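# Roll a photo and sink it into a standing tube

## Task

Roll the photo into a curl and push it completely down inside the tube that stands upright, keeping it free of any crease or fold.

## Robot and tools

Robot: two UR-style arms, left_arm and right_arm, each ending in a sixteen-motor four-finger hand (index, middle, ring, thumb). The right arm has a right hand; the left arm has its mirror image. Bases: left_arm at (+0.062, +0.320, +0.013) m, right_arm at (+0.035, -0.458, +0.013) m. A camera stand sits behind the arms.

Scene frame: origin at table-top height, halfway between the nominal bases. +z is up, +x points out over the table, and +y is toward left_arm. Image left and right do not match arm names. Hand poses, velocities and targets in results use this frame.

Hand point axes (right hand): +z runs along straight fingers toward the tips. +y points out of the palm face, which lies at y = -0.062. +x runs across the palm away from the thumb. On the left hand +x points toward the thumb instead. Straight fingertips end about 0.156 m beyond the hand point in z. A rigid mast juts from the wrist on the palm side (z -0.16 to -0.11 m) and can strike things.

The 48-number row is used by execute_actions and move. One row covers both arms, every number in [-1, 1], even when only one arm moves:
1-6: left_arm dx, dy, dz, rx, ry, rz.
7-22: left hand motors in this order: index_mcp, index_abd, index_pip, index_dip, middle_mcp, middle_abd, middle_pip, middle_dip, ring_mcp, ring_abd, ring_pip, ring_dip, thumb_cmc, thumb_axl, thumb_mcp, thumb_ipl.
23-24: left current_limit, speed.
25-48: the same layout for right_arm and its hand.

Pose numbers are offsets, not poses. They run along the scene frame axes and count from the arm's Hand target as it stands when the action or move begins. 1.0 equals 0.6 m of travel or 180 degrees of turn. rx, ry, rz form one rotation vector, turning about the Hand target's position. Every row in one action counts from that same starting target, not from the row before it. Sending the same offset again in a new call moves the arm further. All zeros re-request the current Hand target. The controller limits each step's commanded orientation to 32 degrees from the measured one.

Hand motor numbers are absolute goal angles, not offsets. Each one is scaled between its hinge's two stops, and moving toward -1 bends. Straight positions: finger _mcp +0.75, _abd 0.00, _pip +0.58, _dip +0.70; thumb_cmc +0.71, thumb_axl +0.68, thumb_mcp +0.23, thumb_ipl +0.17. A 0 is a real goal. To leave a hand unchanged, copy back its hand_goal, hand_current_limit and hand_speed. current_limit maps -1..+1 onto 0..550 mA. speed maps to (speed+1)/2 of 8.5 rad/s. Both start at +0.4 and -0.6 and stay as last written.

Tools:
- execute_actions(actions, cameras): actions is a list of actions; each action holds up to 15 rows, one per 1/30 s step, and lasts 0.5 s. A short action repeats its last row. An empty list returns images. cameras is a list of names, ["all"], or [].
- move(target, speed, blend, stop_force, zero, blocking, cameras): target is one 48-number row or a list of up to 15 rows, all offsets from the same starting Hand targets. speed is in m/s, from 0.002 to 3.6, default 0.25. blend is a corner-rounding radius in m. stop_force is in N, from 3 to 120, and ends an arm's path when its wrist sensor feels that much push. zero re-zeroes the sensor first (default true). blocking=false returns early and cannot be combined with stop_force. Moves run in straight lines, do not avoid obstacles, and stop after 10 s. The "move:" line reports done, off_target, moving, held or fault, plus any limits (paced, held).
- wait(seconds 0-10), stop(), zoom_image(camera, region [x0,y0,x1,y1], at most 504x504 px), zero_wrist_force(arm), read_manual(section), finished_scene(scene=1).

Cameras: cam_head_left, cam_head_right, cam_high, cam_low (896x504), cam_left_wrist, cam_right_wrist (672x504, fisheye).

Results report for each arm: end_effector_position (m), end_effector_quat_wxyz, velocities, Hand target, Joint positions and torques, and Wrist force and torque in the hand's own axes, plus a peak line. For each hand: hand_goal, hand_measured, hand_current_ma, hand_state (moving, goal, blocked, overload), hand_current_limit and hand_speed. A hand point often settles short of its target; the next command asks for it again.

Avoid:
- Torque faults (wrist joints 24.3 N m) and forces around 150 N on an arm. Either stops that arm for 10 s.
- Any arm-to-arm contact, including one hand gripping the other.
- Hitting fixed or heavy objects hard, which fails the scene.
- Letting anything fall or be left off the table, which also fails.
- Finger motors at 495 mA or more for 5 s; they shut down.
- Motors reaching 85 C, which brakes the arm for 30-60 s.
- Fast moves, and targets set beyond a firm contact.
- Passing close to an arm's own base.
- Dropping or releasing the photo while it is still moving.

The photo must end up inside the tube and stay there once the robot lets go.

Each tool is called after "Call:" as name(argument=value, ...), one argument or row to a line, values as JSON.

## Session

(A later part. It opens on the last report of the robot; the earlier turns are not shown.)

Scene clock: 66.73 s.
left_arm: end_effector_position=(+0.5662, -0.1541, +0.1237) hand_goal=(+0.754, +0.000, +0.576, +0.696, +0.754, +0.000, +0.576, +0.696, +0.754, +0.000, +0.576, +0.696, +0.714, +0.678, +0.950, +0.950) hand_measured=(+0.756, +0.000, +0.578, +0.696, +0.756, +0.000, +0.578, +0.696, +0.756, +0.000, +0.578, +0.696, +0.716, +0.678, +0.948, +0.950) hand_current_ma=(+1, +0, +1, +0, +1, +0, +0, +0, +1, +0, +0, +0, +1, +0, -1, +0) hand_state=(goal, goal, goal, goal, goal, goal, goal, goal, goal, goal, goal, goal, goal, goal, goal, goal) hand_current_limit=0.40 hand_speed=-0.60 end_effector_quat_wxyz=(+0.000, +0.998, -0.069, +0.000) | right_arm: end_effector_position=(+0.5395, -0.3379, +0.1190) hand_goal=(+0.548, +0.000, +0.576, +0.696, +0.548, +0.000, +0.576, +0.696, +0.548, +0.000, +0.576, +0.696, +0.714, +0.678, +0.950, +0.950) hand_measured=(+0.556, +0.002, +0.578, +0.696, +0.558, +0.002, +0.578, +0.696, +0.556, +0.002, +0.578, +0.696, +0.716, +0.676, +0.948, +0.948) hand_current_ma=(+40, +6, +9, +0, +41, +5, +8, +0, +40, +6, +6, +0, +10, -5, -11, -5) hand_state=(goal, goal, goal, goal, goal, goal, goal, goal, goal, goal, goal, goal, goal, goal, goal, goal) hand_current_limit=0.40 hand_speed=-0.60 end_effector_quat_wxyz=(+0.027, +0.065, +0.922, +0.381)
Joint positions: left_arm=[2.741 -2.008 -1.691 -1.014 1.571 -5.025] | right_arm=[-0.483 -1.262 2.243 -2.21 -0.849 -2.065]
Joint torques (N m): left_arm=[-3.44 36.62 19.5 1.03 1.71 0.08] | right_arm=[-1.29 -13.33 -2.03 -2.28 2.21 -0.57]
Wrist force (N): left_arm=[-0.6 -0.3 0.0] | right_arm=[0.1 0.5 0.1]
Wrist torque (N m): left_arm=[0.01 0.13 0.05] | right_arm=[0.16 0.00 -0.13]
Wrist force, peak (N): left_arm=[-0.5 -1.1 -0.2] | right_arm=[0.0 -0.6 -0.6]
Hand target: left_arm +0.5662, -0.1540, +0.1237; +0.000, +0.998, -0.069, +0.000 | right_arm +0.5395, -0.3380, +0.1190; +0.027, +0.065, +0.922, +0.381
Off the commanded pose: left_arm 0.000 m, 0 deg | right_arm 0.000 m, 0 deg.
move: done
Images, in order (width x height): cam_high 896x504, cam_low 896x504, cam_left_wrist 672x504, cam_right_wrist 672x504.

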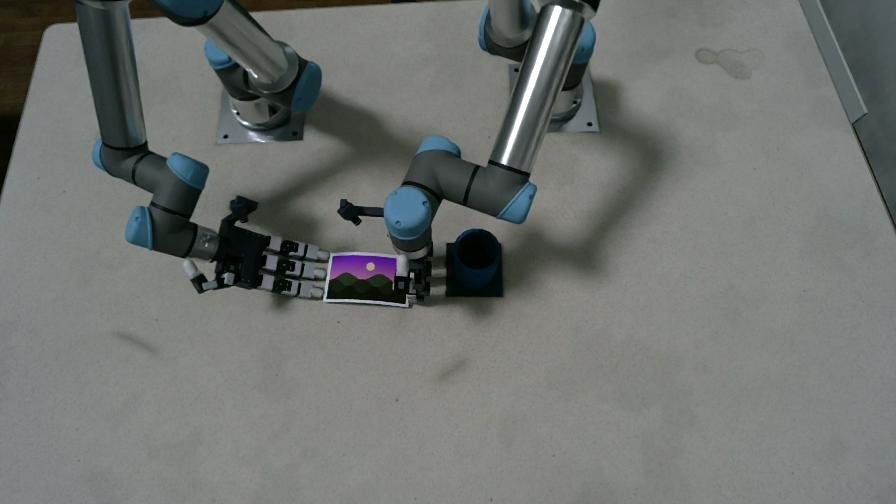

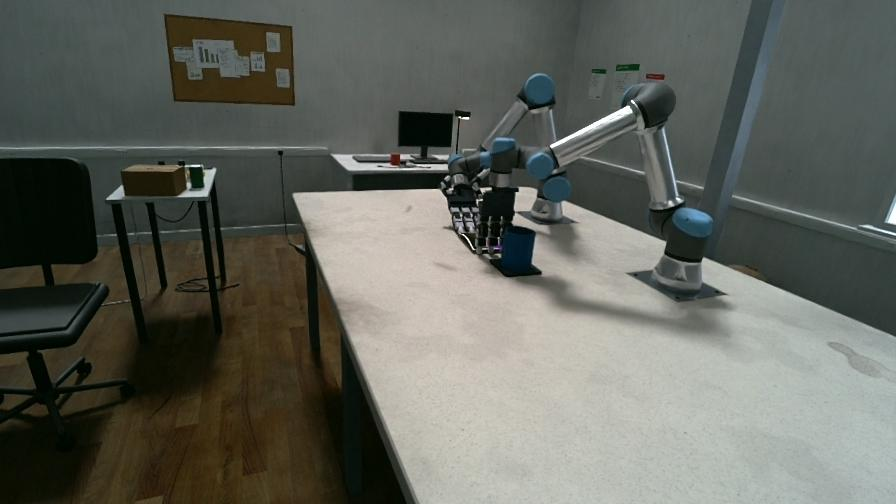

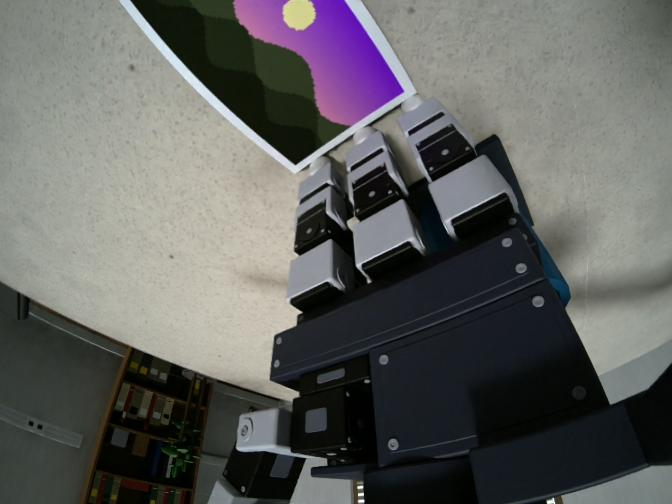

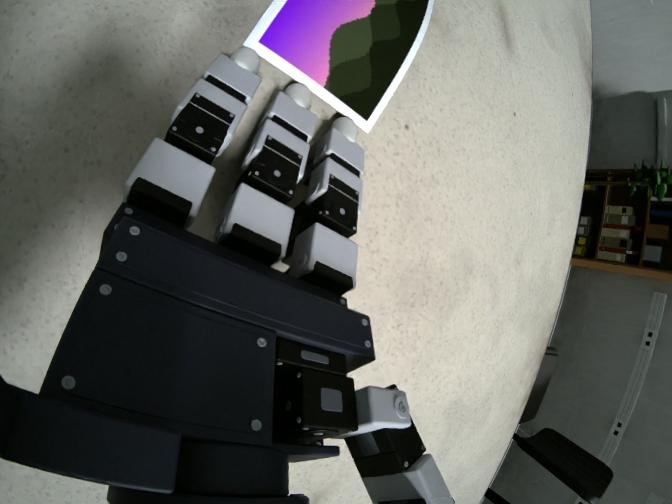

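Call:
move(
  target=[-0.00695, -0.0495, 0, 0, 0, 0, 0.754, 0.0, 0.576, 0.696, 0.754, 0.0, 0.576, 0.696, 0.754, 0.0, 0.576, 0.696, 0.714, 0.678, 0.95, 0.95, 0.4, -0.6, 0, 0, 0, 0, 0, 0, 0.548, 0.0, 0.576, 0.696, 0.548, 0.0, 0.576, 0.696, 0.548, 0.0, 0.576, 0.696, 0.714, 0.678, 0.95, 0.95, 0.4, -0.6],
  speed=0.015,
  cameras=["cam_high", "cam_low", "cam_left_wrist", "cam_right_wrist"],
)

Call:
zoom_image(
  camera="cam_left_wrist",
  region=[100, 0, 500, 220],
)

Call:
zoom_image(
  camera="cam_right_wrist",
  region=[180, 0, 460, 160],
)

Call:
zoom_image(
  camera="cam_high",
  region=[290, 220, 460, 330],
)

Call:
zoom_image(
  camera="cam_low",
  region=[440, 210, 540, 275],
)

Scene clock: 69.17 s.
left_arm: end_effector_position=(+0.5620, -0.1838, +0.1237) hand_goal=(+0.754, +0.000, +0.576, +0.696, +0.754, +0.000, +0.576, +0.696, +0.754, +0.000, +0.576, +0.696, +0.714, +0.678, +0.950, +0.950) hand_measured=(+0.760, +0.000, +0.580, +0.696, +0.758, +0.000, +0.578, +0.696, +0.756, +0.000, +0.578, +0.696, +0.716, +0.678, +0.948, +0.950) hand_current_ma=(+4, +0, +1, +0, +1, +0, +0, +0, +1, +0, +0, +0, +1, +0, -1, +0) hand_state=(goal, goal, goal, goal, goal, goal, goal, goal, goal, goal, goal, goal, goal, goal, goal, goal) hand_current_limit=0.40 hand_speed=-0.60 end_effector_quat_wxyz=(+0.000, +0.998, -0.069, +0.000) | right_arm: end_effector_position=(+0.5395, -0.3380, +0.1190) hand_goal=(+0.548, +0.000, +0.576, +0.696, +0.548, +0.000, +0.576, +0.696, +0.548, +0.000, +0.576, +0.696, +0.714, +0.678, +0.950, +0.950) hand_measured=(+0.556, +0.002, +0.578, +0.696, +0.558, +0.002, +0.578, +0.696, +0.556, +0.002, +0.578, +0.696, +0.716, +0.676, +0.948, +0.948) hand_current_ma=(+40, +6, +9, +0, +41, +5, +8, +0, +40, +6, +6, +0, +10, -5, -11, -5) hand_state=(goal, goal, goal, goal, goal, goal, goal, goal, goal, goal, goal, goal, goal, goal, goal, goal) hand_current_limit=0.40 hand_speed=-0.60 end_effector_quat_wxyz=(+0.027, +0.065, +0.922, +0.381)
Joint positions: left_arm=[2.695 -2.04 -1.641 -1.031 1.571 -5.07] | right_arm=[-0.483 -1.262 2.243 -2.21 -0.849 -2.066]
Joint torques (N m): left_arm=[2.44 42.42 15.88 1.34 -0.57 0.55] | right_arm=[-8.76 -14.26 -26.01 0.7 -0.44 -1.78]
Wrist force (N): left_arm=[-0.4 -0.8 -0.5] | right_arm=[0.0 0.0 0.4]
Wrist torque (N m): left_arm=[0.11 0.09 0.05] | right_arm=[0.08 0.00 -0.13]
Wrist force, peak (N): left_arm=[-0.4 -0.8 -0.5] | right_arm=[0.2 0.1 0.6]
Hand target: left_arm +0.5620, -0.1837, +0.1237; +0.000, +0.998, -0.069, +0.000 | right_arm +0.5395, -0.3380, +0.1190; +0.027, +0.065, +0.922, +0.381
Off the commanded pose: left_arm 0.000 m, 0 deg | right_arm 0.000 m, 0 deg.
move: done
Images, in order (width x height): cam_high 896x504, cam_low 896x504, cam_left_wrist 672x504, cam_right_wrist 672x504.

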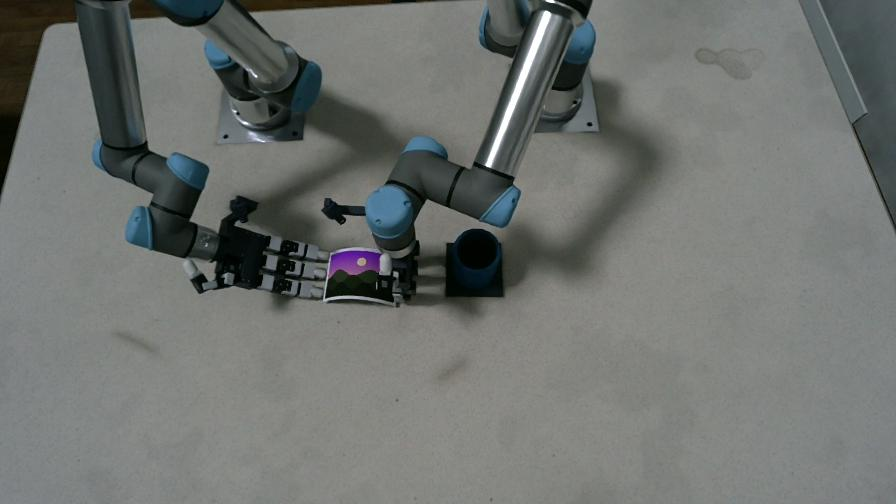

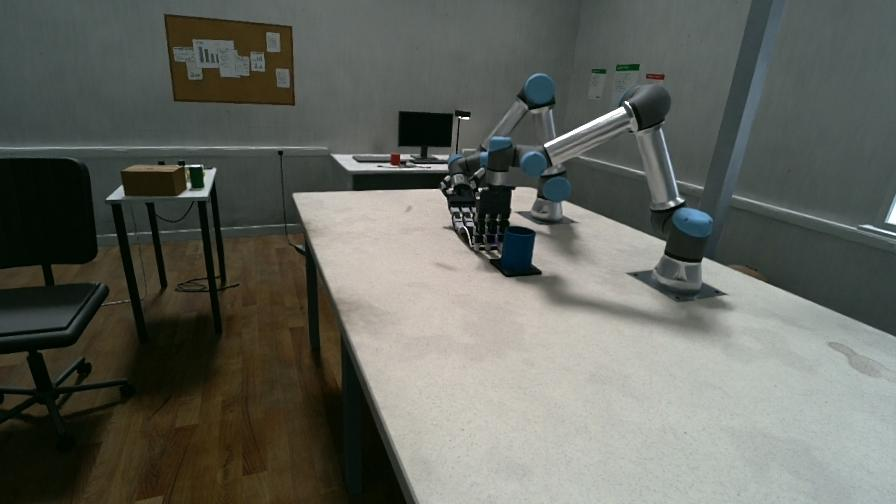

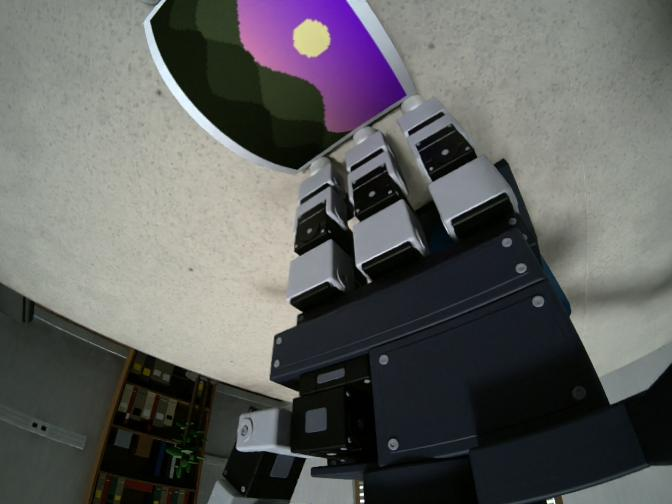

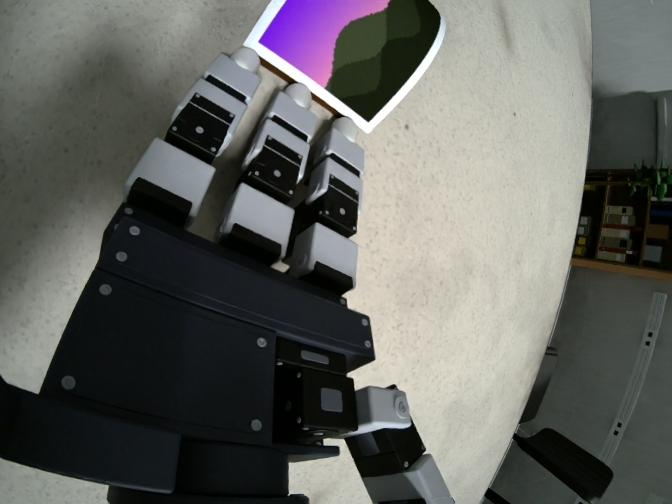

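Scaled by 1.260 from the camera's 672x504 image, which has a finer 960x720 frame.

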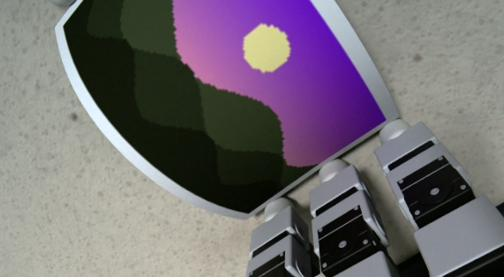

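Scaled by 1.800 from the camera's 672x504 image, which has a finer 960x720 frame.

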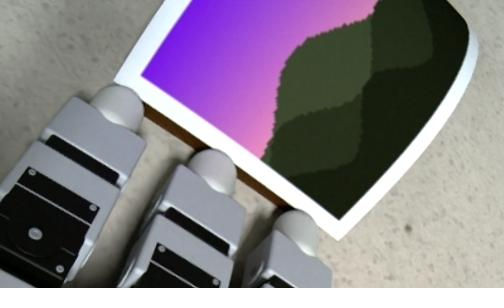

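Scaled by 2.965 from the camera's 896x504 image, which has a finer 1280x720 frame.

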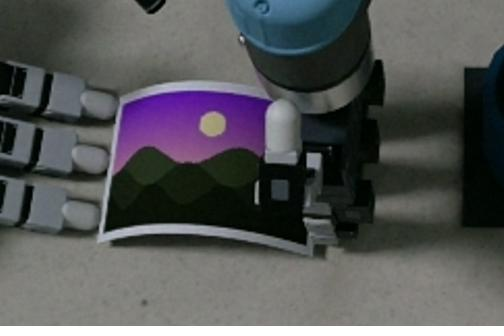

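Scaled by 5.040 from the camera's 896x504 image, which has a finer 1280x720 frame.

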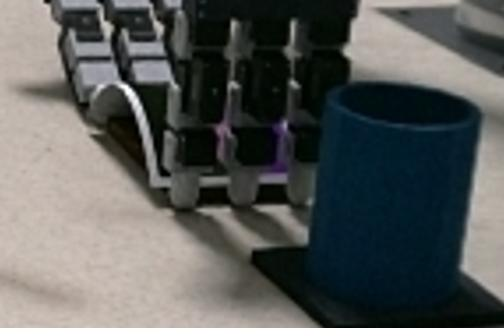

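Call:
move(
  target=[-0.00695, -0.0495, 0, 0, 0, 0, 0.754, 0.0, 0.576, 0.696, 0.754, 0.0, 0.576, 0.696, 0.754, 0.0, 0.576, 0.696, 0.714, 0.678, 0.95, 0.95, 0.4, -0.6, 0, 0, 0, 0, 0, 0, 0.548, 0.0, 0.576, 0.696, 0.548, 0.0, 0.576, 0.696, 0.548, 0.0, 0.576, 0.696, 0.714, 0.678, 0.95, 0.95, 0.4, -0.6],
  speed=0.02,
  cameras=["cam_high", "cam_low", "cam_left_wrist", "cam_right_wrist"],
)

Call:
zoom_image(
  camera="cam_left_wrist",
  region=[100, 0, 500, 220],
)

Call:
zoom_image(
  camera="cam_right_wrist",
  region=[180, 0, 460, 160],
)

Call:
zoom_image(
  camera="cam_low",
  region=[440, 210, 540, 275],
)

Scene clock: 71.17 s.
left_arm: end_effector_position=(+0.5578, -0.2135, +0.1237) hand_goal=(+0.754, +0.000, +0.576, +0.696, +0.754, +0.000, +0.576, +0.696, +0.754, +0.000, +0.576, +0.696, +0.714, +0.678, +0.950, +0.950) hand_measured=(+0.864, +0.000, +0.644, +0.726, +0.860, +0.000, +0.640, +0.728, +0.856, +0.000, +0.638, +0.726, +0.716, +0.678, +0.948, +0.950) hand_current_ma=(+319, +0, +137, +40, +305, +0, +127, +45, +287, +0, +121, +39, +1, +0, -1, +0) hand_state=(blocked, goal, blocked, blocked, blocked, goal, blocked, blocked, blocked, goal, blocked, blocked, goal, goal, goal, goal) hand_current_limit=0.40 hand_speed=-0.60 end_effector_quat_wxyz=(+0.000, +0.998, -0.069, +0.000) | right_arm: end_effector_position=(+0.5395, -0.3380, +0.1190) hand_goal=(+0.548, +0.000, +0.576, +0.696, +0.548, +0.000, +0.576, +0.696, +0.548, +0.000, +0.576, +0.696, +0.714, +0.678, +0.950, +0.950) hand_measured=(+0.558, +0.002, +0.578, +0.696, +0.558, +0.002, +0.578, +0.696, +0.558, +0.002, +0.578, +0.696, +0.716, +0.676, +0.948, +0.948) hand_current_ma=(+44, +6, +10, +0, +49, +5, +8, +0, +44, +6, +7, +0, +10, -5, -11, -5) hand_state=(goal, goal, goal, goal, goal, goal, goal, goal, goal, goal, goal, goal, goal, goal, goal, goal) hand_current_limit=0.40 hand_speed=-0.60 end_effector_quat_wxyz=(+0.027, +0.065, +0.922, +0.381)
Joint positions: left_arm=[2.651 -2.074 -1.587 -1.052 1.571 -5.114] | right_arm=[-0.483 -1.262 2.243 -2.21 -0.849 -2.066]
Joint torques (N m): left_arm=[-2.04 50.2 14.39 4.39 -4.23 1.23] | right_arm=[-4.14 -15.56 -23.41 0.85 0.4 -1.75]
Wrist force (N): left_arm=[-0.4 -14.1 0.3] | right_arm=[-0.1 -4.6 -12.0]
Wrist torque (N m): left_arm=[1.74 0.01 0.35] | right_arm=[1.05 0.23 -0.22]
Wrist force, peak (N): left_arm=[-0.2 -14.3 -0.5] | right_arm=[-0.5 -3.9 -12.5]
Hand target: left_arm +0.5578, -0.2134, +0.1237; +0.000, +0.998, -0.069, +0.000 | right_arm +0.5395, -0.3380, +0.1190; +0.027, +0.065, +0.922, +0.381
Off the commanded pose: left_arm 0.000 m, 0 deg | right_arm 0.000 m, 0 deg.
move: done
Images, in order (width x height): cam_high 896x504, cam_low 896x504, cam_left_wrist 672x504, cam_right_wrist 672x504.

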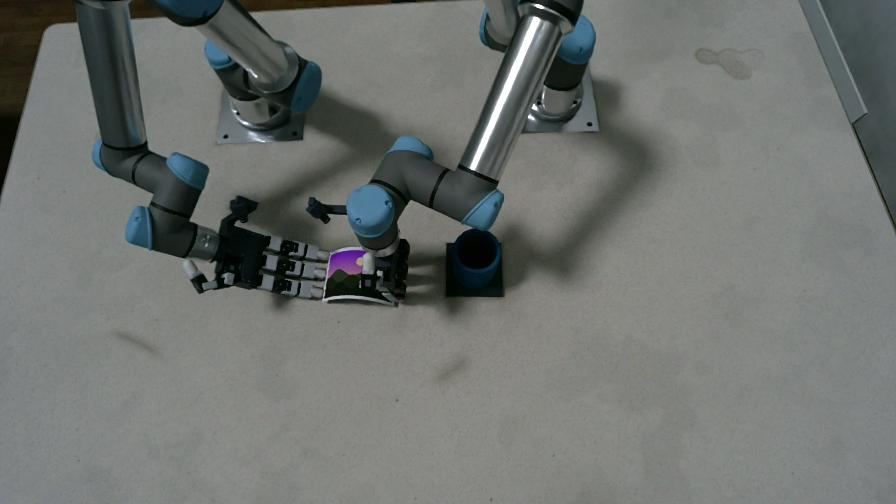

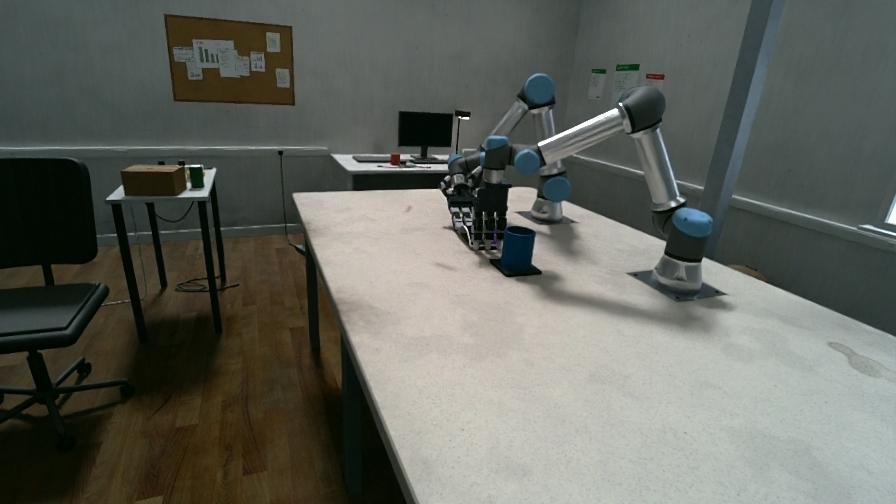

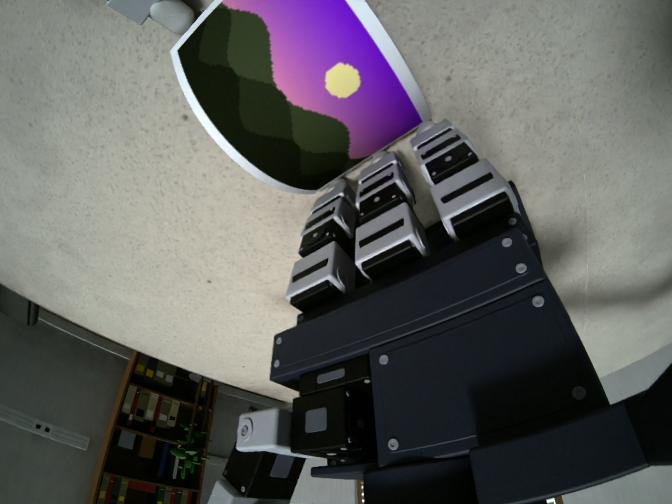

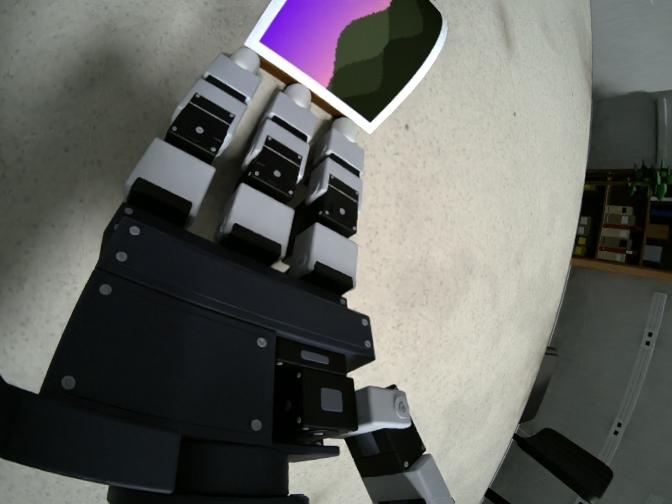

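Scaled by 1.260 from the camera's 672x504 image, which has a finer 960x720 frame.

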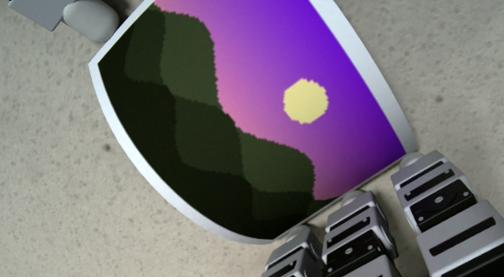

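Scaled by 1.800 from the camera's 672x504 image, which has a finer 960x720 frame.

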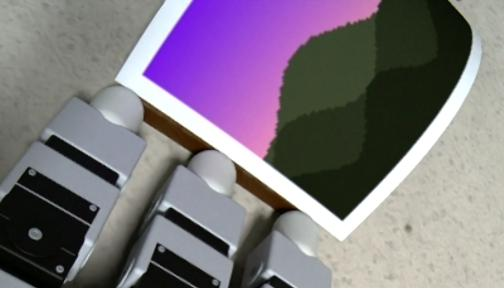

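Scaled by 5.040 from the camera's 896x504 image, which has a finer 1280x720 frame.

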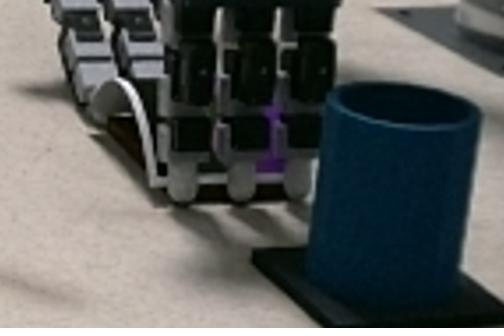

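Call:
move(
  target=[0.0066, 0.047, 0, 0, 0, 0, 0.754, 0.0, 0.576, 0.696, 0.754, 0.0, 0.576, 0.696, 0.754, 0.0, 0.576, 0.696, 0.714, 0.678, 0.95, 0.95, 0.4, -0.6, 0, 0, 0, 0, 0, 0, 0.548, 0.0, 0.576, 0.696, 0.548, 0.0, 0.576, 0.696, 0.548, 0.0, 0.576, 0.696, 0.714, 0.678, 0.95, 0.95, 0.4, -0.6],
  speed=0.03,
  cameras=["cam_high", "cam_low", "cam_left_wrist", "cam_right_wrist"],
)

Call:
zoom_image(
  camera="cam_left_wrist",
  region=[100, 0, 500, 220],
)

Call:
zoom_image(
  camera="cam_right_wrist",
  region=[180, 0, 460, 160],
)

Scene clock: 72.53 s.
left_arm: end_effector_position=(+0.5619, -0.1850, +0.1238) hand_goal=(+0.754, +0.000, +0.576, +0.696, +0.754, +0.000, +0.576, +0.696, +0.754, +0.000, +0.576, +0.696, +0.714, +0.678, +0.950, +0.950) hand_measured=(+0.758, +0.000, +0.580, +0.700, +0.758, +0.000, +0.580, +0.700, +0.756, +0.000, +0.578, +0.698, +0.716, +0.678, +0.948, +0.950) hand_current_ma=(+1, +0, +2, +1, +1, +0, +2, +1, +1, +0, +1, +1, +1, +0, -1, +0) hand_state=(goal, goal, goal, goal, goal, goal, goal, goal, goal, goal, goal, goal, goal, goal, goal, goal) hand_current_limit=0.40 hand_speed=-0.60 end_effector_quat_wxyz=(+0.000, +0.998, -0.069, +0.000) | right_arm: end_effector_position=(+0.5395, -0.3380, +0.1190) hand_goal=(+0.548, +0.000, +0.576, +0.696, +0.548, +0.000, +0.576, +0.696, +0.548, +0.000, +0.576, +0.696, +0.714, +0.678, +0.950, +0.950) hand_measured=(+0.558, +0.002, +0.578, +0.696, +0.558, +0.002, +0.578, +0.696, +0.558, +0.002, +0.578, +0.696, +0.716, +0.676, +0.948, +0.948) hand_current_ma=(+44, +6, +10, +0, +48, +5, +8, +0, +44, +6, +7, +0, +10, -5, -11, -5) hand_state=(goal, goal, goal, goal, goal, goal, goal, goal, goal, goal, goal, goal, goal, goal, goal, goal) hand_current_limit=0.40 hand_speed=-0.60 end_effector_quat_wxyz=(+0.027, +0.065, +0.922, +0.381)
Joint positions: left_arm=[2.694 -2.041 -1.639 -1.032 1.57 -5.072] | right_arm=[-0.483 -1.262 2.243 -2.21 -0.849 -2.066]
Joint torques (N m): left_arm=[-13.48 30.37 27.13 1.78 -0.34 -1.28] | right_arm=[2.73 -15.91 -15.6 0.74 1.61 -1.81]
Wrist force (N): left_arm=[-0.3 0.1 -0.2] | right_arm=[0.2 0.3 -0.4]
Wrist torque (N m): left_arm=[0.07 0.06 -0.06] | right_arm=[0.19 0.02 -0.12]
Wrist force, peak (N): left_arm=[-0.3 -14.1 0.3] | right_arm=[-0.5 -4.3 -12.6]
Hand target: left_arm +0.5618, -0.1852, +0.1237; +0.000, +0.998, -0.069, +0.000 | right_arm +0.5395, -0.3380, +0.1190; +0.027, +0.065, +0.922, +0.381
Off the commanded pose: left_arm 0.000 m, 0 deg | right_arm 0.000 m, 0 deg.
move: done
Images, in order (width x height): cam_high 896x504, cam_low 896x504, cam_left_wrist 672x504, cam_right_wrist 672x504.

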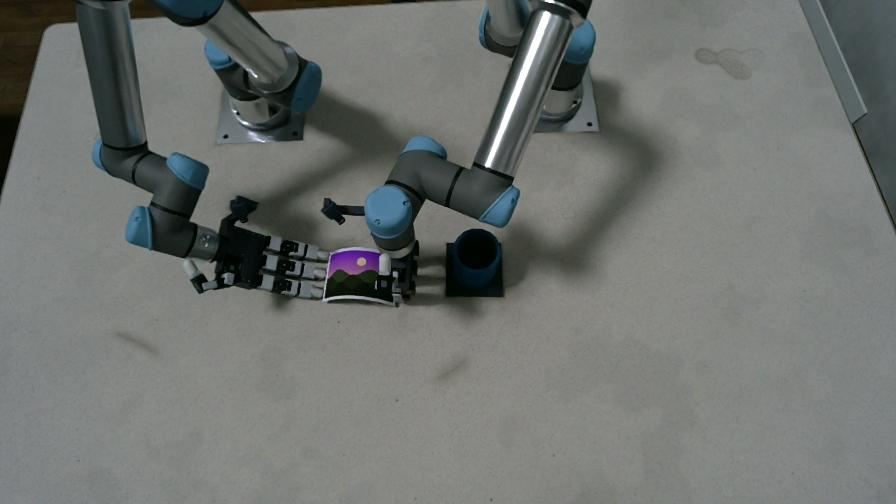

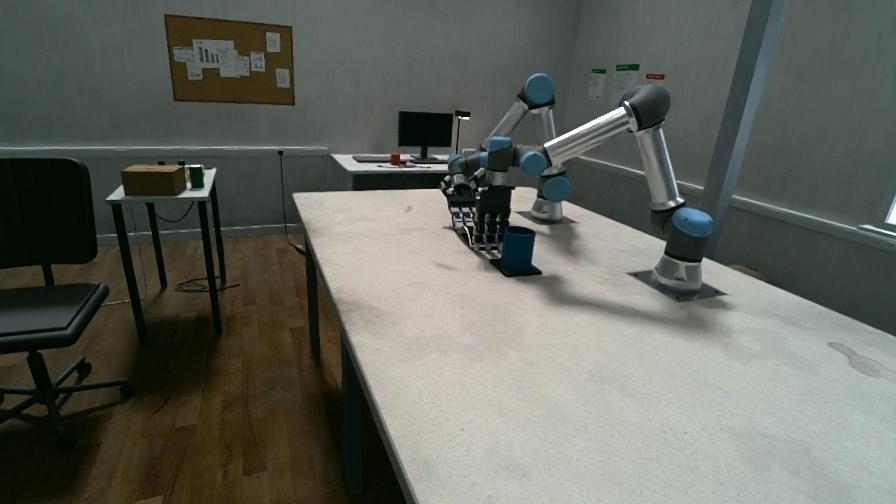

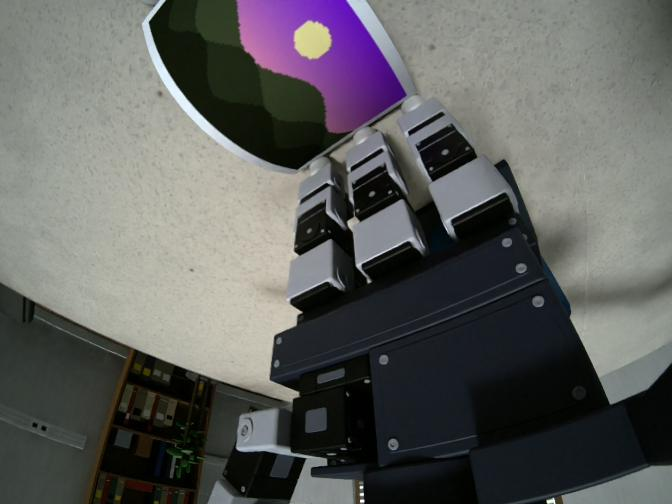

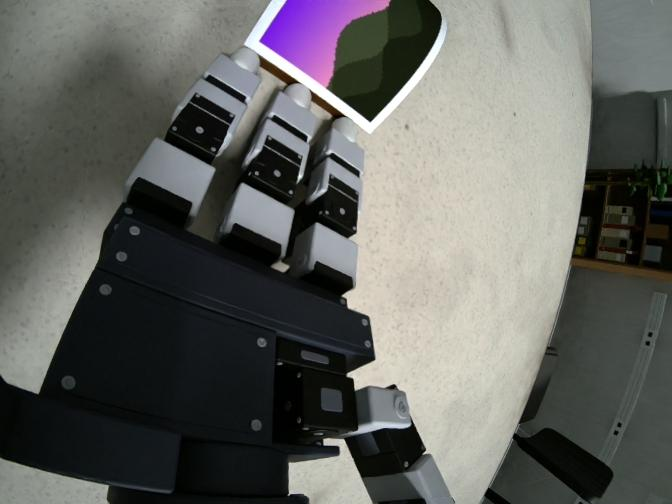

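Scaled by 1.260 from the camera's 672x504 image, which has a finer 960x720 frame.

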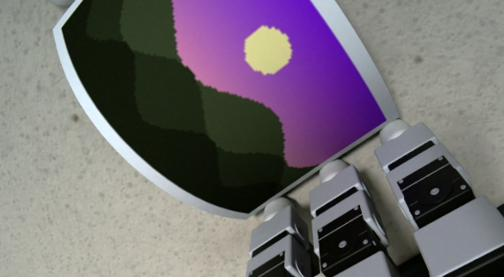

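Scaled by 1.800 from the camera's 672x504 image, which has a finer 960x720 frame.

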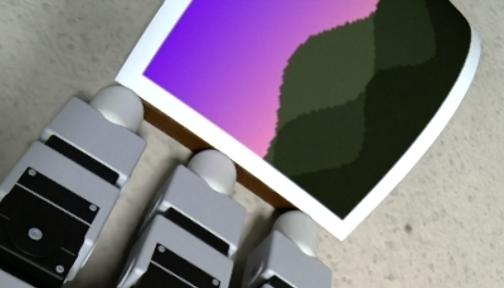

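Call:
move(
  target=[0, 0, 0.05, 0, 0, 0, 0.754, 0.0, 0.576, 0.696, 0.754, 0.0, 0.576, 0.696, 0.754, 0.0, 0.576, 0.696, 0.714, 0.678, 0.95, 0.95, 0.4, -0.6, 0, 0, 0.05, 0, 0, 0, 0.548, 0.0, 0.576, 0.696, 0.548, 0.0, 0.576, 0.696, 0.548, 0.0, 0.576, 0.696, 0.714, 0.678, 0.95, 0.95, 0.4, -0.6],
  speed=0.02,
  cameras=["cam_high", "cam_low", "cam_left_wrist", "cam_right_wrist"],
)

Call:
zoom_image(
  camera="cam_left_wrist",
  region=[100, 0, 500, 220],
)

Call:
zoom_image(
  camera="cam_right_wrist",
  region=[180, 0, 460, 160],
)

Call:
zoom_image(
  camera="cam_low",
  region=[440, 200, 540, 265],
)

Scene clock: 74.50 s.
left_arm: end_effector_position=(+0.5618, -0.1852, +0.1539) hand_goal=(+0.754, +0.000, +0.576, +0.696, +0.754, +0.000, +0.576, +0.696, +0.754, +0.000, +0.576, +0.696, +0.714, +0.678, +0.950, +0.950) hand_measured=(+0.756, +0.000, +0.580, +0.700, +0.756, +0.000, +0.580, +0.700, +0.756, +0.000, +0.578, +0.698, +0.716, +0.678, +0.948, +0.950) hand_current_ma=(+1, +0, +2, +1, +1, +0, +2, +1, +1, +0, +1, +1, +1, +0, -1, +0) hand_state=(goal, goal, goal, goal, goal, goal, goal, goal, goal, goal, goal, goal, goal, goal, goal, goal) hand_current_limit=0.40 hand_speed=-0.60 end_effector_quat_wxyz=(+0.000, +0.998, -0.069, +0.000) | right_arm: end_effector_position=(+0.5396, -0.3380, +0.1492) hand_goal=(+0.548, +0.000, +0.576, +0.696, +0.548, +0.000, +0.576, +0.696, +0.548, +0.000, +0.576, +0.696, +0.714, +0.678, +0.950, +0.950) hand_measured=(+0.558, +0.002, +0.578, +0.696, +0.558, +0.002, +0.578, +0.696, +0.558, +0.002, +0.578, +0.696, +0.716, +0.676, +0.948, +0.948) hand_current_ma=(+44, +6, +10, +0, +48, +5, +9, +0, +44, +6, +7, +0, +10, -5, -11, -5) hand_state=(goal, goal, goal, goal, goal, goal, goal, goal, goal, goal, goal, goal, goal, goal, goal, goal) hand_current_limit=0.40 hand_speed=-0.60 end_effector_quat_wxyz=(+0.027, +0.065, +0.922, +0.381) end_effector_velocity=(+0.001, -0.001, +0.000) end_effector_angular_velocity=(-0.002, -0.004, -0.001)
Joint positions: left_arm=[2.693 -2.007 -1.604 -1.101 1.571 -5.072] | right_arm=[-0.483 -1.335 2.221 -2.116 -0.849 -2.066]
Joint velocities: left_arm=[within noise] | right_arm=[-0.001 0.002 -0.002 -0.005 0 0]
Joint torques (N m): left_arm=[-12.93 31.27 13.39 4.04 0.95 -1.09] | right_arm=[11.09 -11.66 -17.94 -3.95 2.33 0.53]
Wrist force (N): left_arm=[-0.4 0.0 -0.1] | right_arm=[-0.1 0.0 0.6]
Wrist torque (N m): left_arm=[0.06 0.06 -0.01] | right_arm=[0.07 0.02 -0.14]
Wrist force, peak (N): left_arm=[-0.4 -0.4 0.6] | right_arm=[0.0 0.1 0.8]
Hand target: left_arm +0.5618, -0.1852, +0.1537; +0.000, +0.998, -0.069, +0.000 | right_arm +0.5395, -0.3380, +0.1490; +0.027, +0.065, +0.922, +0.381
Off the commanded pose: left_arm 0.000 m, 0 deg | right_arm 0.000 m, 0 deg.
move: done
Images, in order (width x height): cam_high 896x504, cam_low 896x504, cam_left_wrist 672x504, cam_right_wrist 672x504.

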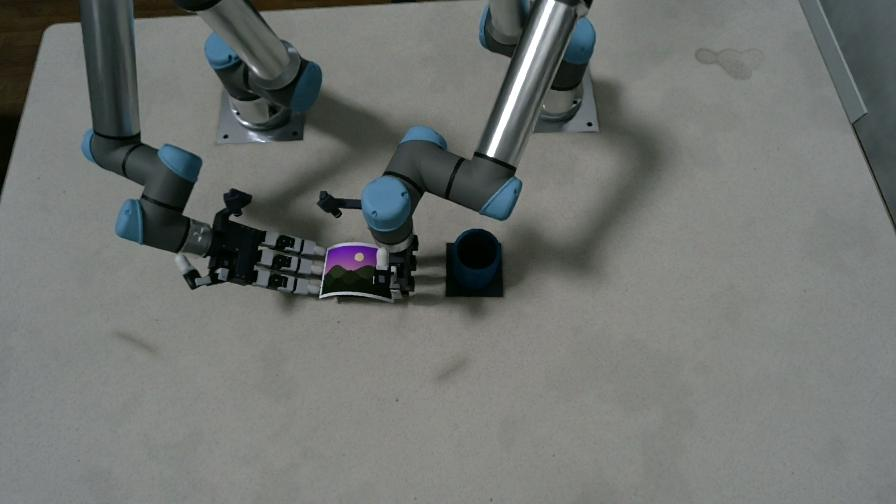

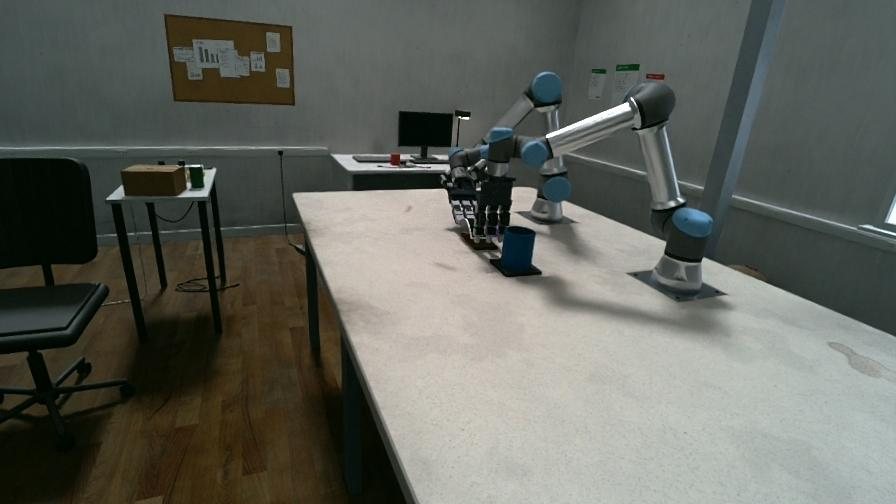

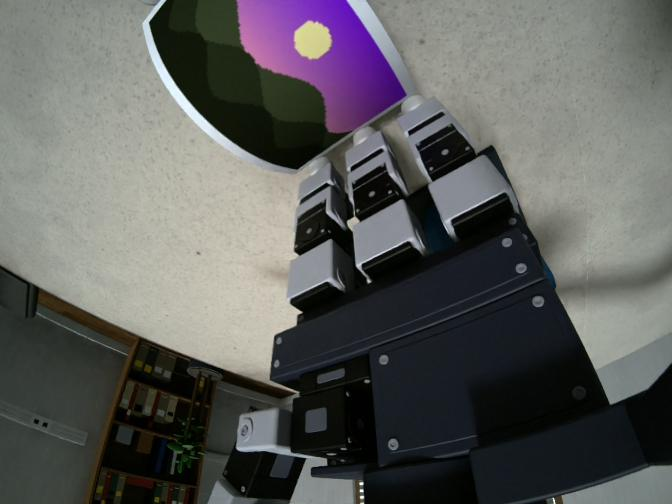

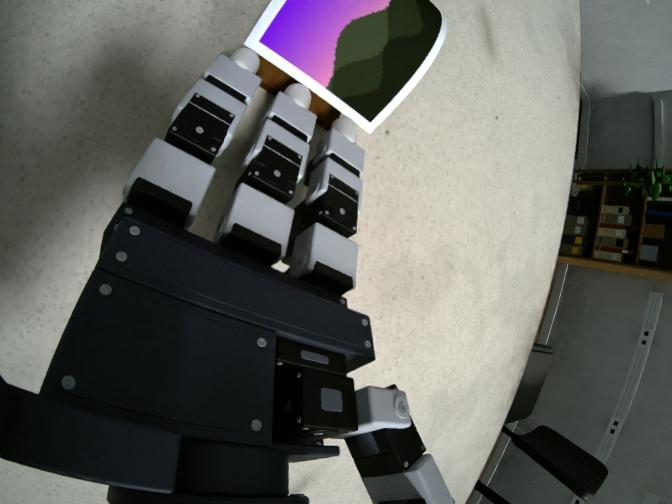

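Scaled by 1.260 from the camera's 672x504 image, which has a finer 960x720 frame.

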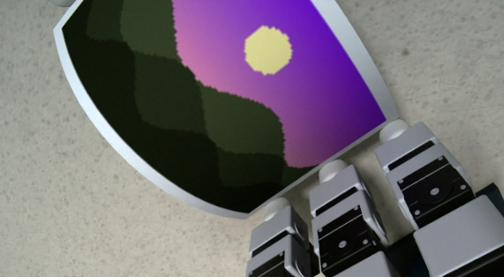

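Scaled by 1.800 from the camera's 672x504 image, which has a finer 960x720 frame.

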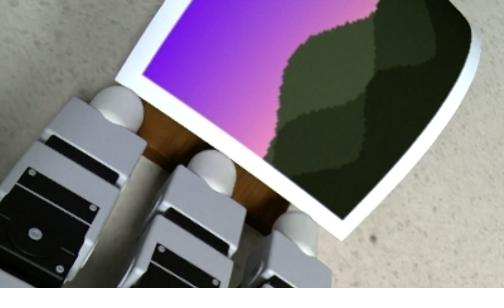

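Scaled by 5.040 from the camera's 896x504 image, which has a finer 1280x720 frame.

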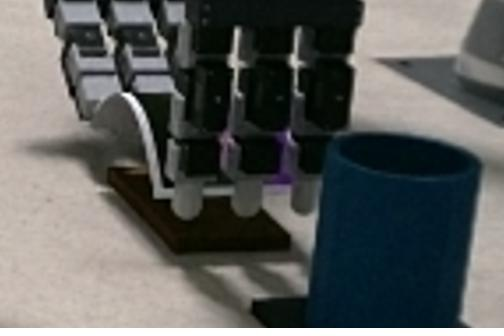

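Call:
move(
  target=[0, 0, 0.2, 0, 0, 0, 0.754, 0.0, 0.576, 0.696, 0.754, 0.0, 0.576, 0.696, 0.754, 0.0, 0.576, 0.696, 0.714, 0.678, 0.95, 0.95, 0.4, -0.6, 0, 0, 0.2, 0, 0, 0, 0.548, 0.0, 0.576, 0.696, 0.548, 0.0, 0.576, 0.696, 0.548, 0.0, 0.576, 0.696, 0.714, 0.678, 0.95, 0.95, 0.4, -0.6],
  speed=0.04,
)

Call:
move(
  target=[0.0073, 0.0522, 0.0265, -0.0825, 0.0116, 0, 0.754, 0.0, 0.576, 0.696, 0.754, 0.0, 0.576, 0.696, 0.754, 0.0, 0.576, 0.696, 0.714, 0.678, 0.95, 0.95, 0.4, -0.6, 0, 0, 0, 0, 0, 0, 0.548, 0.0, 0.576, 0.696, 0.548, 0.0, 0.576, 0.696, 0.548, 0.0, 0.576, 0.696, 0.714, 0.678, 0.95, 0.95, 0.4, -0.6],
  speed=0.04,
  cameras=["cam_high", "cam_low", "cam_left_wrist", "cam_right_wrist"],
)

Call:
zoom_image(
  camera="cam_left_wrist",
  region=[100, 0, 500, 220],
)

Call:
zoom_image(
  camera="cam_right_wrist",
  region=[180, 0, 460, 160],
)

Call:
zoom_image(
  camera="cam_low",
  region=[430, 160, 550, 250],
)

Scene clock: 78.13 s.
left_arm: end_effector_position=(+0.5618, -0.1852, +0.2739) hand_goal=(+0.754, +0.000, +0.576, +0.696, +0.754, +0.000, +0.576, +0.696, +0.754, +0.000, +0.576, +0.696, +0.714, +0.678, +0.950, +0.950) hand_measured=(+0.756, +0.000, +0.580, +0.700, +0.756, +0.000, +0.580, +0.700, +0.756, +0.000, +0.578, +0.698, +0.716, +0.678, +0.948, +0.950) hand_current_ma=(+1, +0, +2, +1, +1, +0, +2, +1, +1, +0, +1, +1, +1, +0, -1, +0) hand_state=(goal, goal, goal, goal, goal, goal, goal, goal, goal, goal, goal, goal, goal, goal, goal, goal) hand_current_limit=0.40 hand_speed=-0.60 end_effector_quat_wxyz=(+0.000, +0.998, -0.069, +0.000) | right_arm: end_effector_position=(+0.5396, -0.3380, +0.2692) hand_goal=(+0.548, +0.000, +0.576, +0.696, +0.548, +0.000, +0.576, +0.696, +0.548, +0.000, +0.576, +0.696, +0.714, +0.678, +0.950, +0.950) hand_measured=(+0.558, +0.002, +0.578, +0.696, +0.558, +0.002, +0.578, +0.696, +0.558, +0.002, +0.578, +0.696, +0.716, +0.676, +0.948, +0.948) hand_current_ma=(+44, +6, +10, +0, +48, +5, +9, +0, +44, +6, +7, +0, +10, -5, -11, -5) hand_state=(goal, goal, goal, goal, goal, goal, goal, goal, goal, goal, goal, goal, goal, goal, goal, goal) hand_current_limit=0.40 hand_speed=-0.60 end_effector_quat_wxyz=(+0.027, +0.065, +0.922, +0.381)
Joint positions: left_arm=[2.693 -1.916 -1.411 -1.386 1.57 -5.073] | right_arm=[-0.483 -1.553 2.076 -1.752 -0.849 -2.066]
Joint torques (N m): left_arm=[-9.64 28.89 16.59 4.34 -1.64 -0.69] | right_arm=[5.18 -7.33 -7.88 -4.27 0.44 -1.45]
Wrist force (N): left_arm=[-0.4 0.1 -0.2] | right_arm=[-0.1 0.1 0.4]
Wrist torque (N m): left_arm=[0.08 0.04 0.01] | right_arm=[0.08 0.03 -0.14]
Wrist force, peak (N): left_arm=[-0.4 -0.1 0.8] | right_arm=[0.2 -0.1 0.9]
Hand target: left_arm +0.5618, -0.1852, +0.2737; +0.000, +0.998, -0.069, +0.000 | right_arm +0.5395, -0.3380, +0.2690; +0.027, +0.065, +0.922, +0.381
Off the commanded pose: left_arm 0.000 m, 0 deg | right_arm 0.000 m, 0 deg.
move: done

Scene clock: 81.70 s.
left_arm: end_effector_position=(+0.5662, -0.1538, +0.2897) hand_goal=(+0.754, +0.000, +0.576, +0.696, +0.754, +0.000, +0.576, +0.696, +0.754, +0.000, +0.576, +0.696, +0.714, +0.678, +0.950, +0.950) hand_measured=(+0.756, +0.000, +0.580, +0.700, +0.756, +0.000, +0.580, +0.700, +0.756, +0.000, +0.578, +0.698, +0.716, +0.678, +0.948, +0.950) hand_current_ma=(+1, +0, +2, +1, +1, +0, +1, +1, +0, +0, +1, +1, +1, +0, -1, +0) hand_state=(goal, goal, goal, goal, goal, goal, goal, goal, goal, goal, goal, goal, goal, goal, goal, goal) hand_current_limit=0.40 hand_speed=-0.60 end_effector_quat_wxyz=(+0.130, +0.989, -0.068, -0.009) end_effector_velocity=(+0.000, +0.000, +0.001) end_effector_angular_velocity=(+0.004, -0.004, +0.001) | right_arm: end_effector_position=(+0.5395, -0.3380, +0.2690) hand_goal=(+0.548, +0.000, +0.576, +0.696, +0.548, +0.000, +0.576, +0.696, +0.548, +0.000, +0.576, +0.696, +0.714, +0.678, +0.950, +0.950) hand_measured=(+0.558, +0.002, +0.578, +0.696, +0.558, +0.002, +0.578, +0.696, +0.558, +0.002, +0.578, +0.696, +0.716, +0.676, +0.948, +0.948) hand_current_ma=(+44, +6, +10, +0, +48, +5, +9, +0, +44, +6, +7, +0, +10, -5, -11, -5) hand_state=(goal, goal, goal, goal, goal, goal, goal, goal, goal, goal, goal, goal, goal, goal, goal, goal) hand_current_limit=0.40 hand_speed=-0.60 end_effector_quat_wxyz=(+0.027, +0.065, +0.922, +0.381)
Joint positions: left_arm=[2.833 -1.826 -1.582 -1.246 1.315 -4.94] | right_arm=[-0.483 -1.553 2.076 -1.752 -0.849 -2.066]
Joint velocities: left_arm=[-0.002 0.001 0.003 -0.002 0.005 -0.002] | right_arm=[within noise]
Joint torques (N m): left_arm=[-11.48 26.89 30.01 1.02 1.46 -1.2] | right_arm=[-5.68 -6.89 -7.57 -4.07 -0.51 -1.9]
Wrist force (N): left_arm=[0.2 -0.1 0.1] | right_arm=[0.0 0.0 0.6]
Wrist torque (N m): left_arm=[-0.01 0.02 -0.04] | right_arm=[0.05 0.02 -0.14]
Wrist force, peak (N): left_arm=[-0.7 0.3 -0.4] | right_arm=[-0.1 0.4 0.7]
Hand target: left_arm +0.5662, -0.1539, +0.2896; +0.130, +0.989, -0.068, -0.009 | right_arm +0.5395, -0.3380, +0.2690; +0.027, +0.065, +0.922, +0.381
Off the commanded pose: left_arm 0.000 m, 0 deg | right_arm 0.000 m, 0 deg.
move: done
Images, in order (width x height): cam_high 896x504, cam_low 896x504, cam_left_wrist 672x504, cam_right_wrist 672x504.

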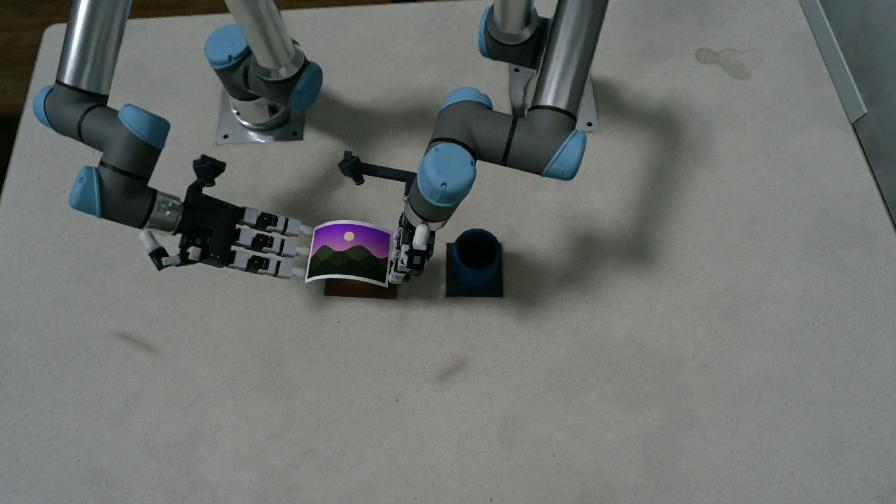

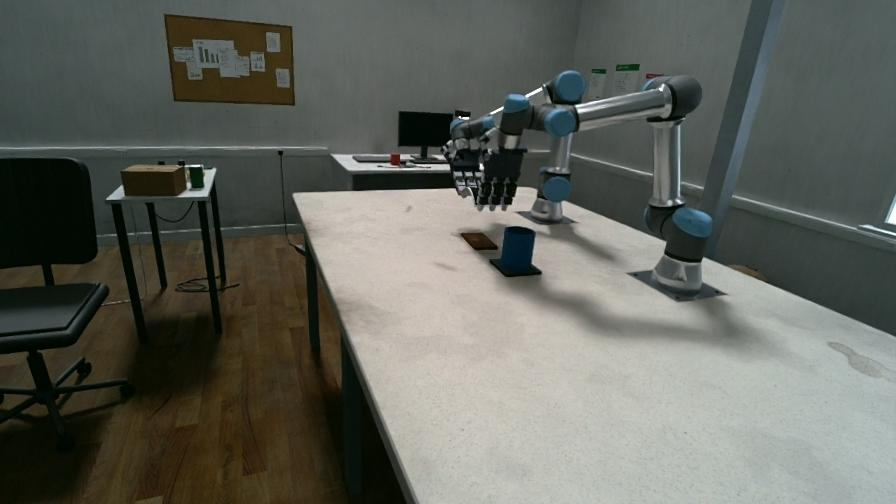

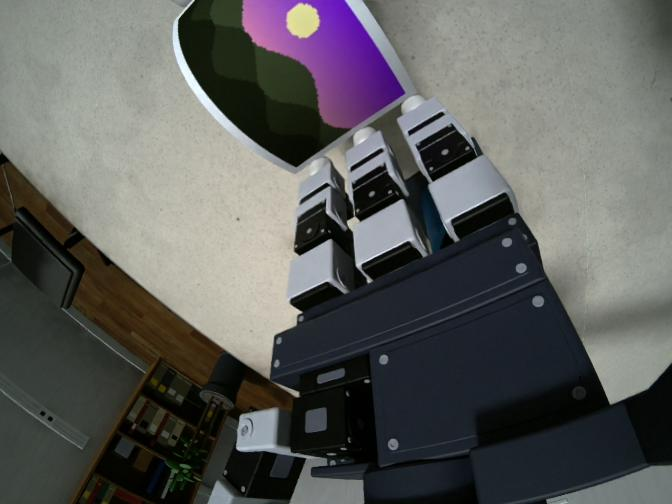

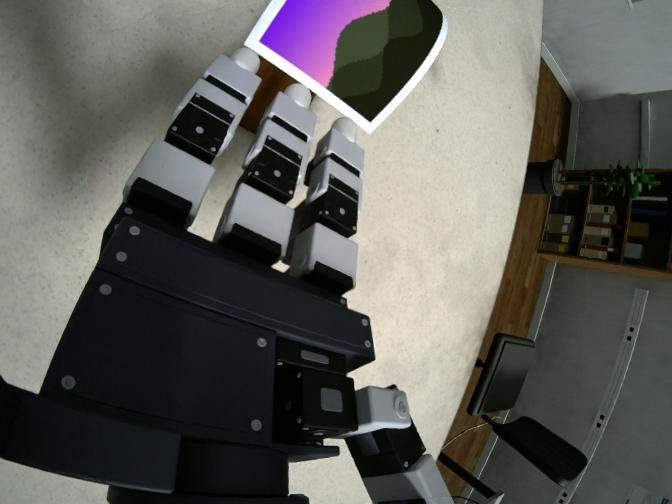

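Scaled by 1.260 from the camera's 672x504 image, which has a finer 960x720 frame.

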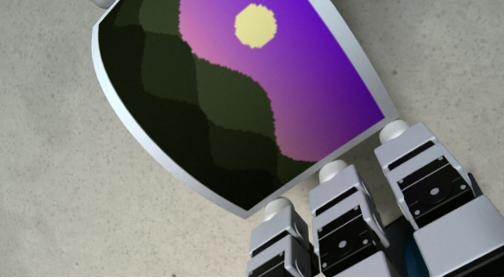

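Scaled by 1.800 from the camera's 672x504 image, which has a finer 960x720 frame.

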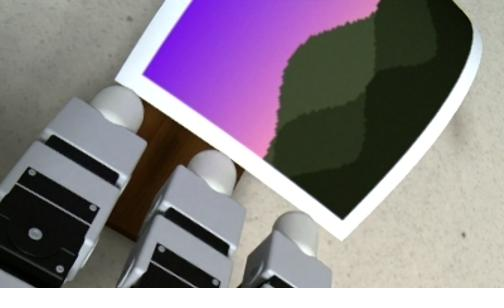

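Scaled by 4.200 from the camera's 896x504 image, which has a finer 1280x720 frame.

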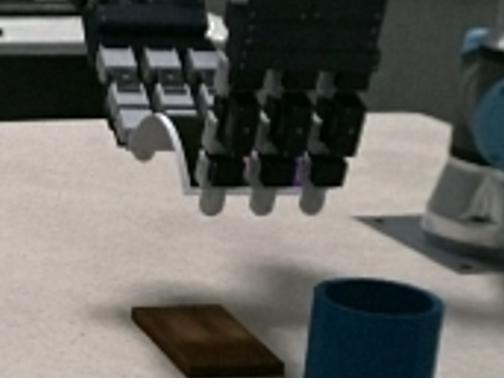

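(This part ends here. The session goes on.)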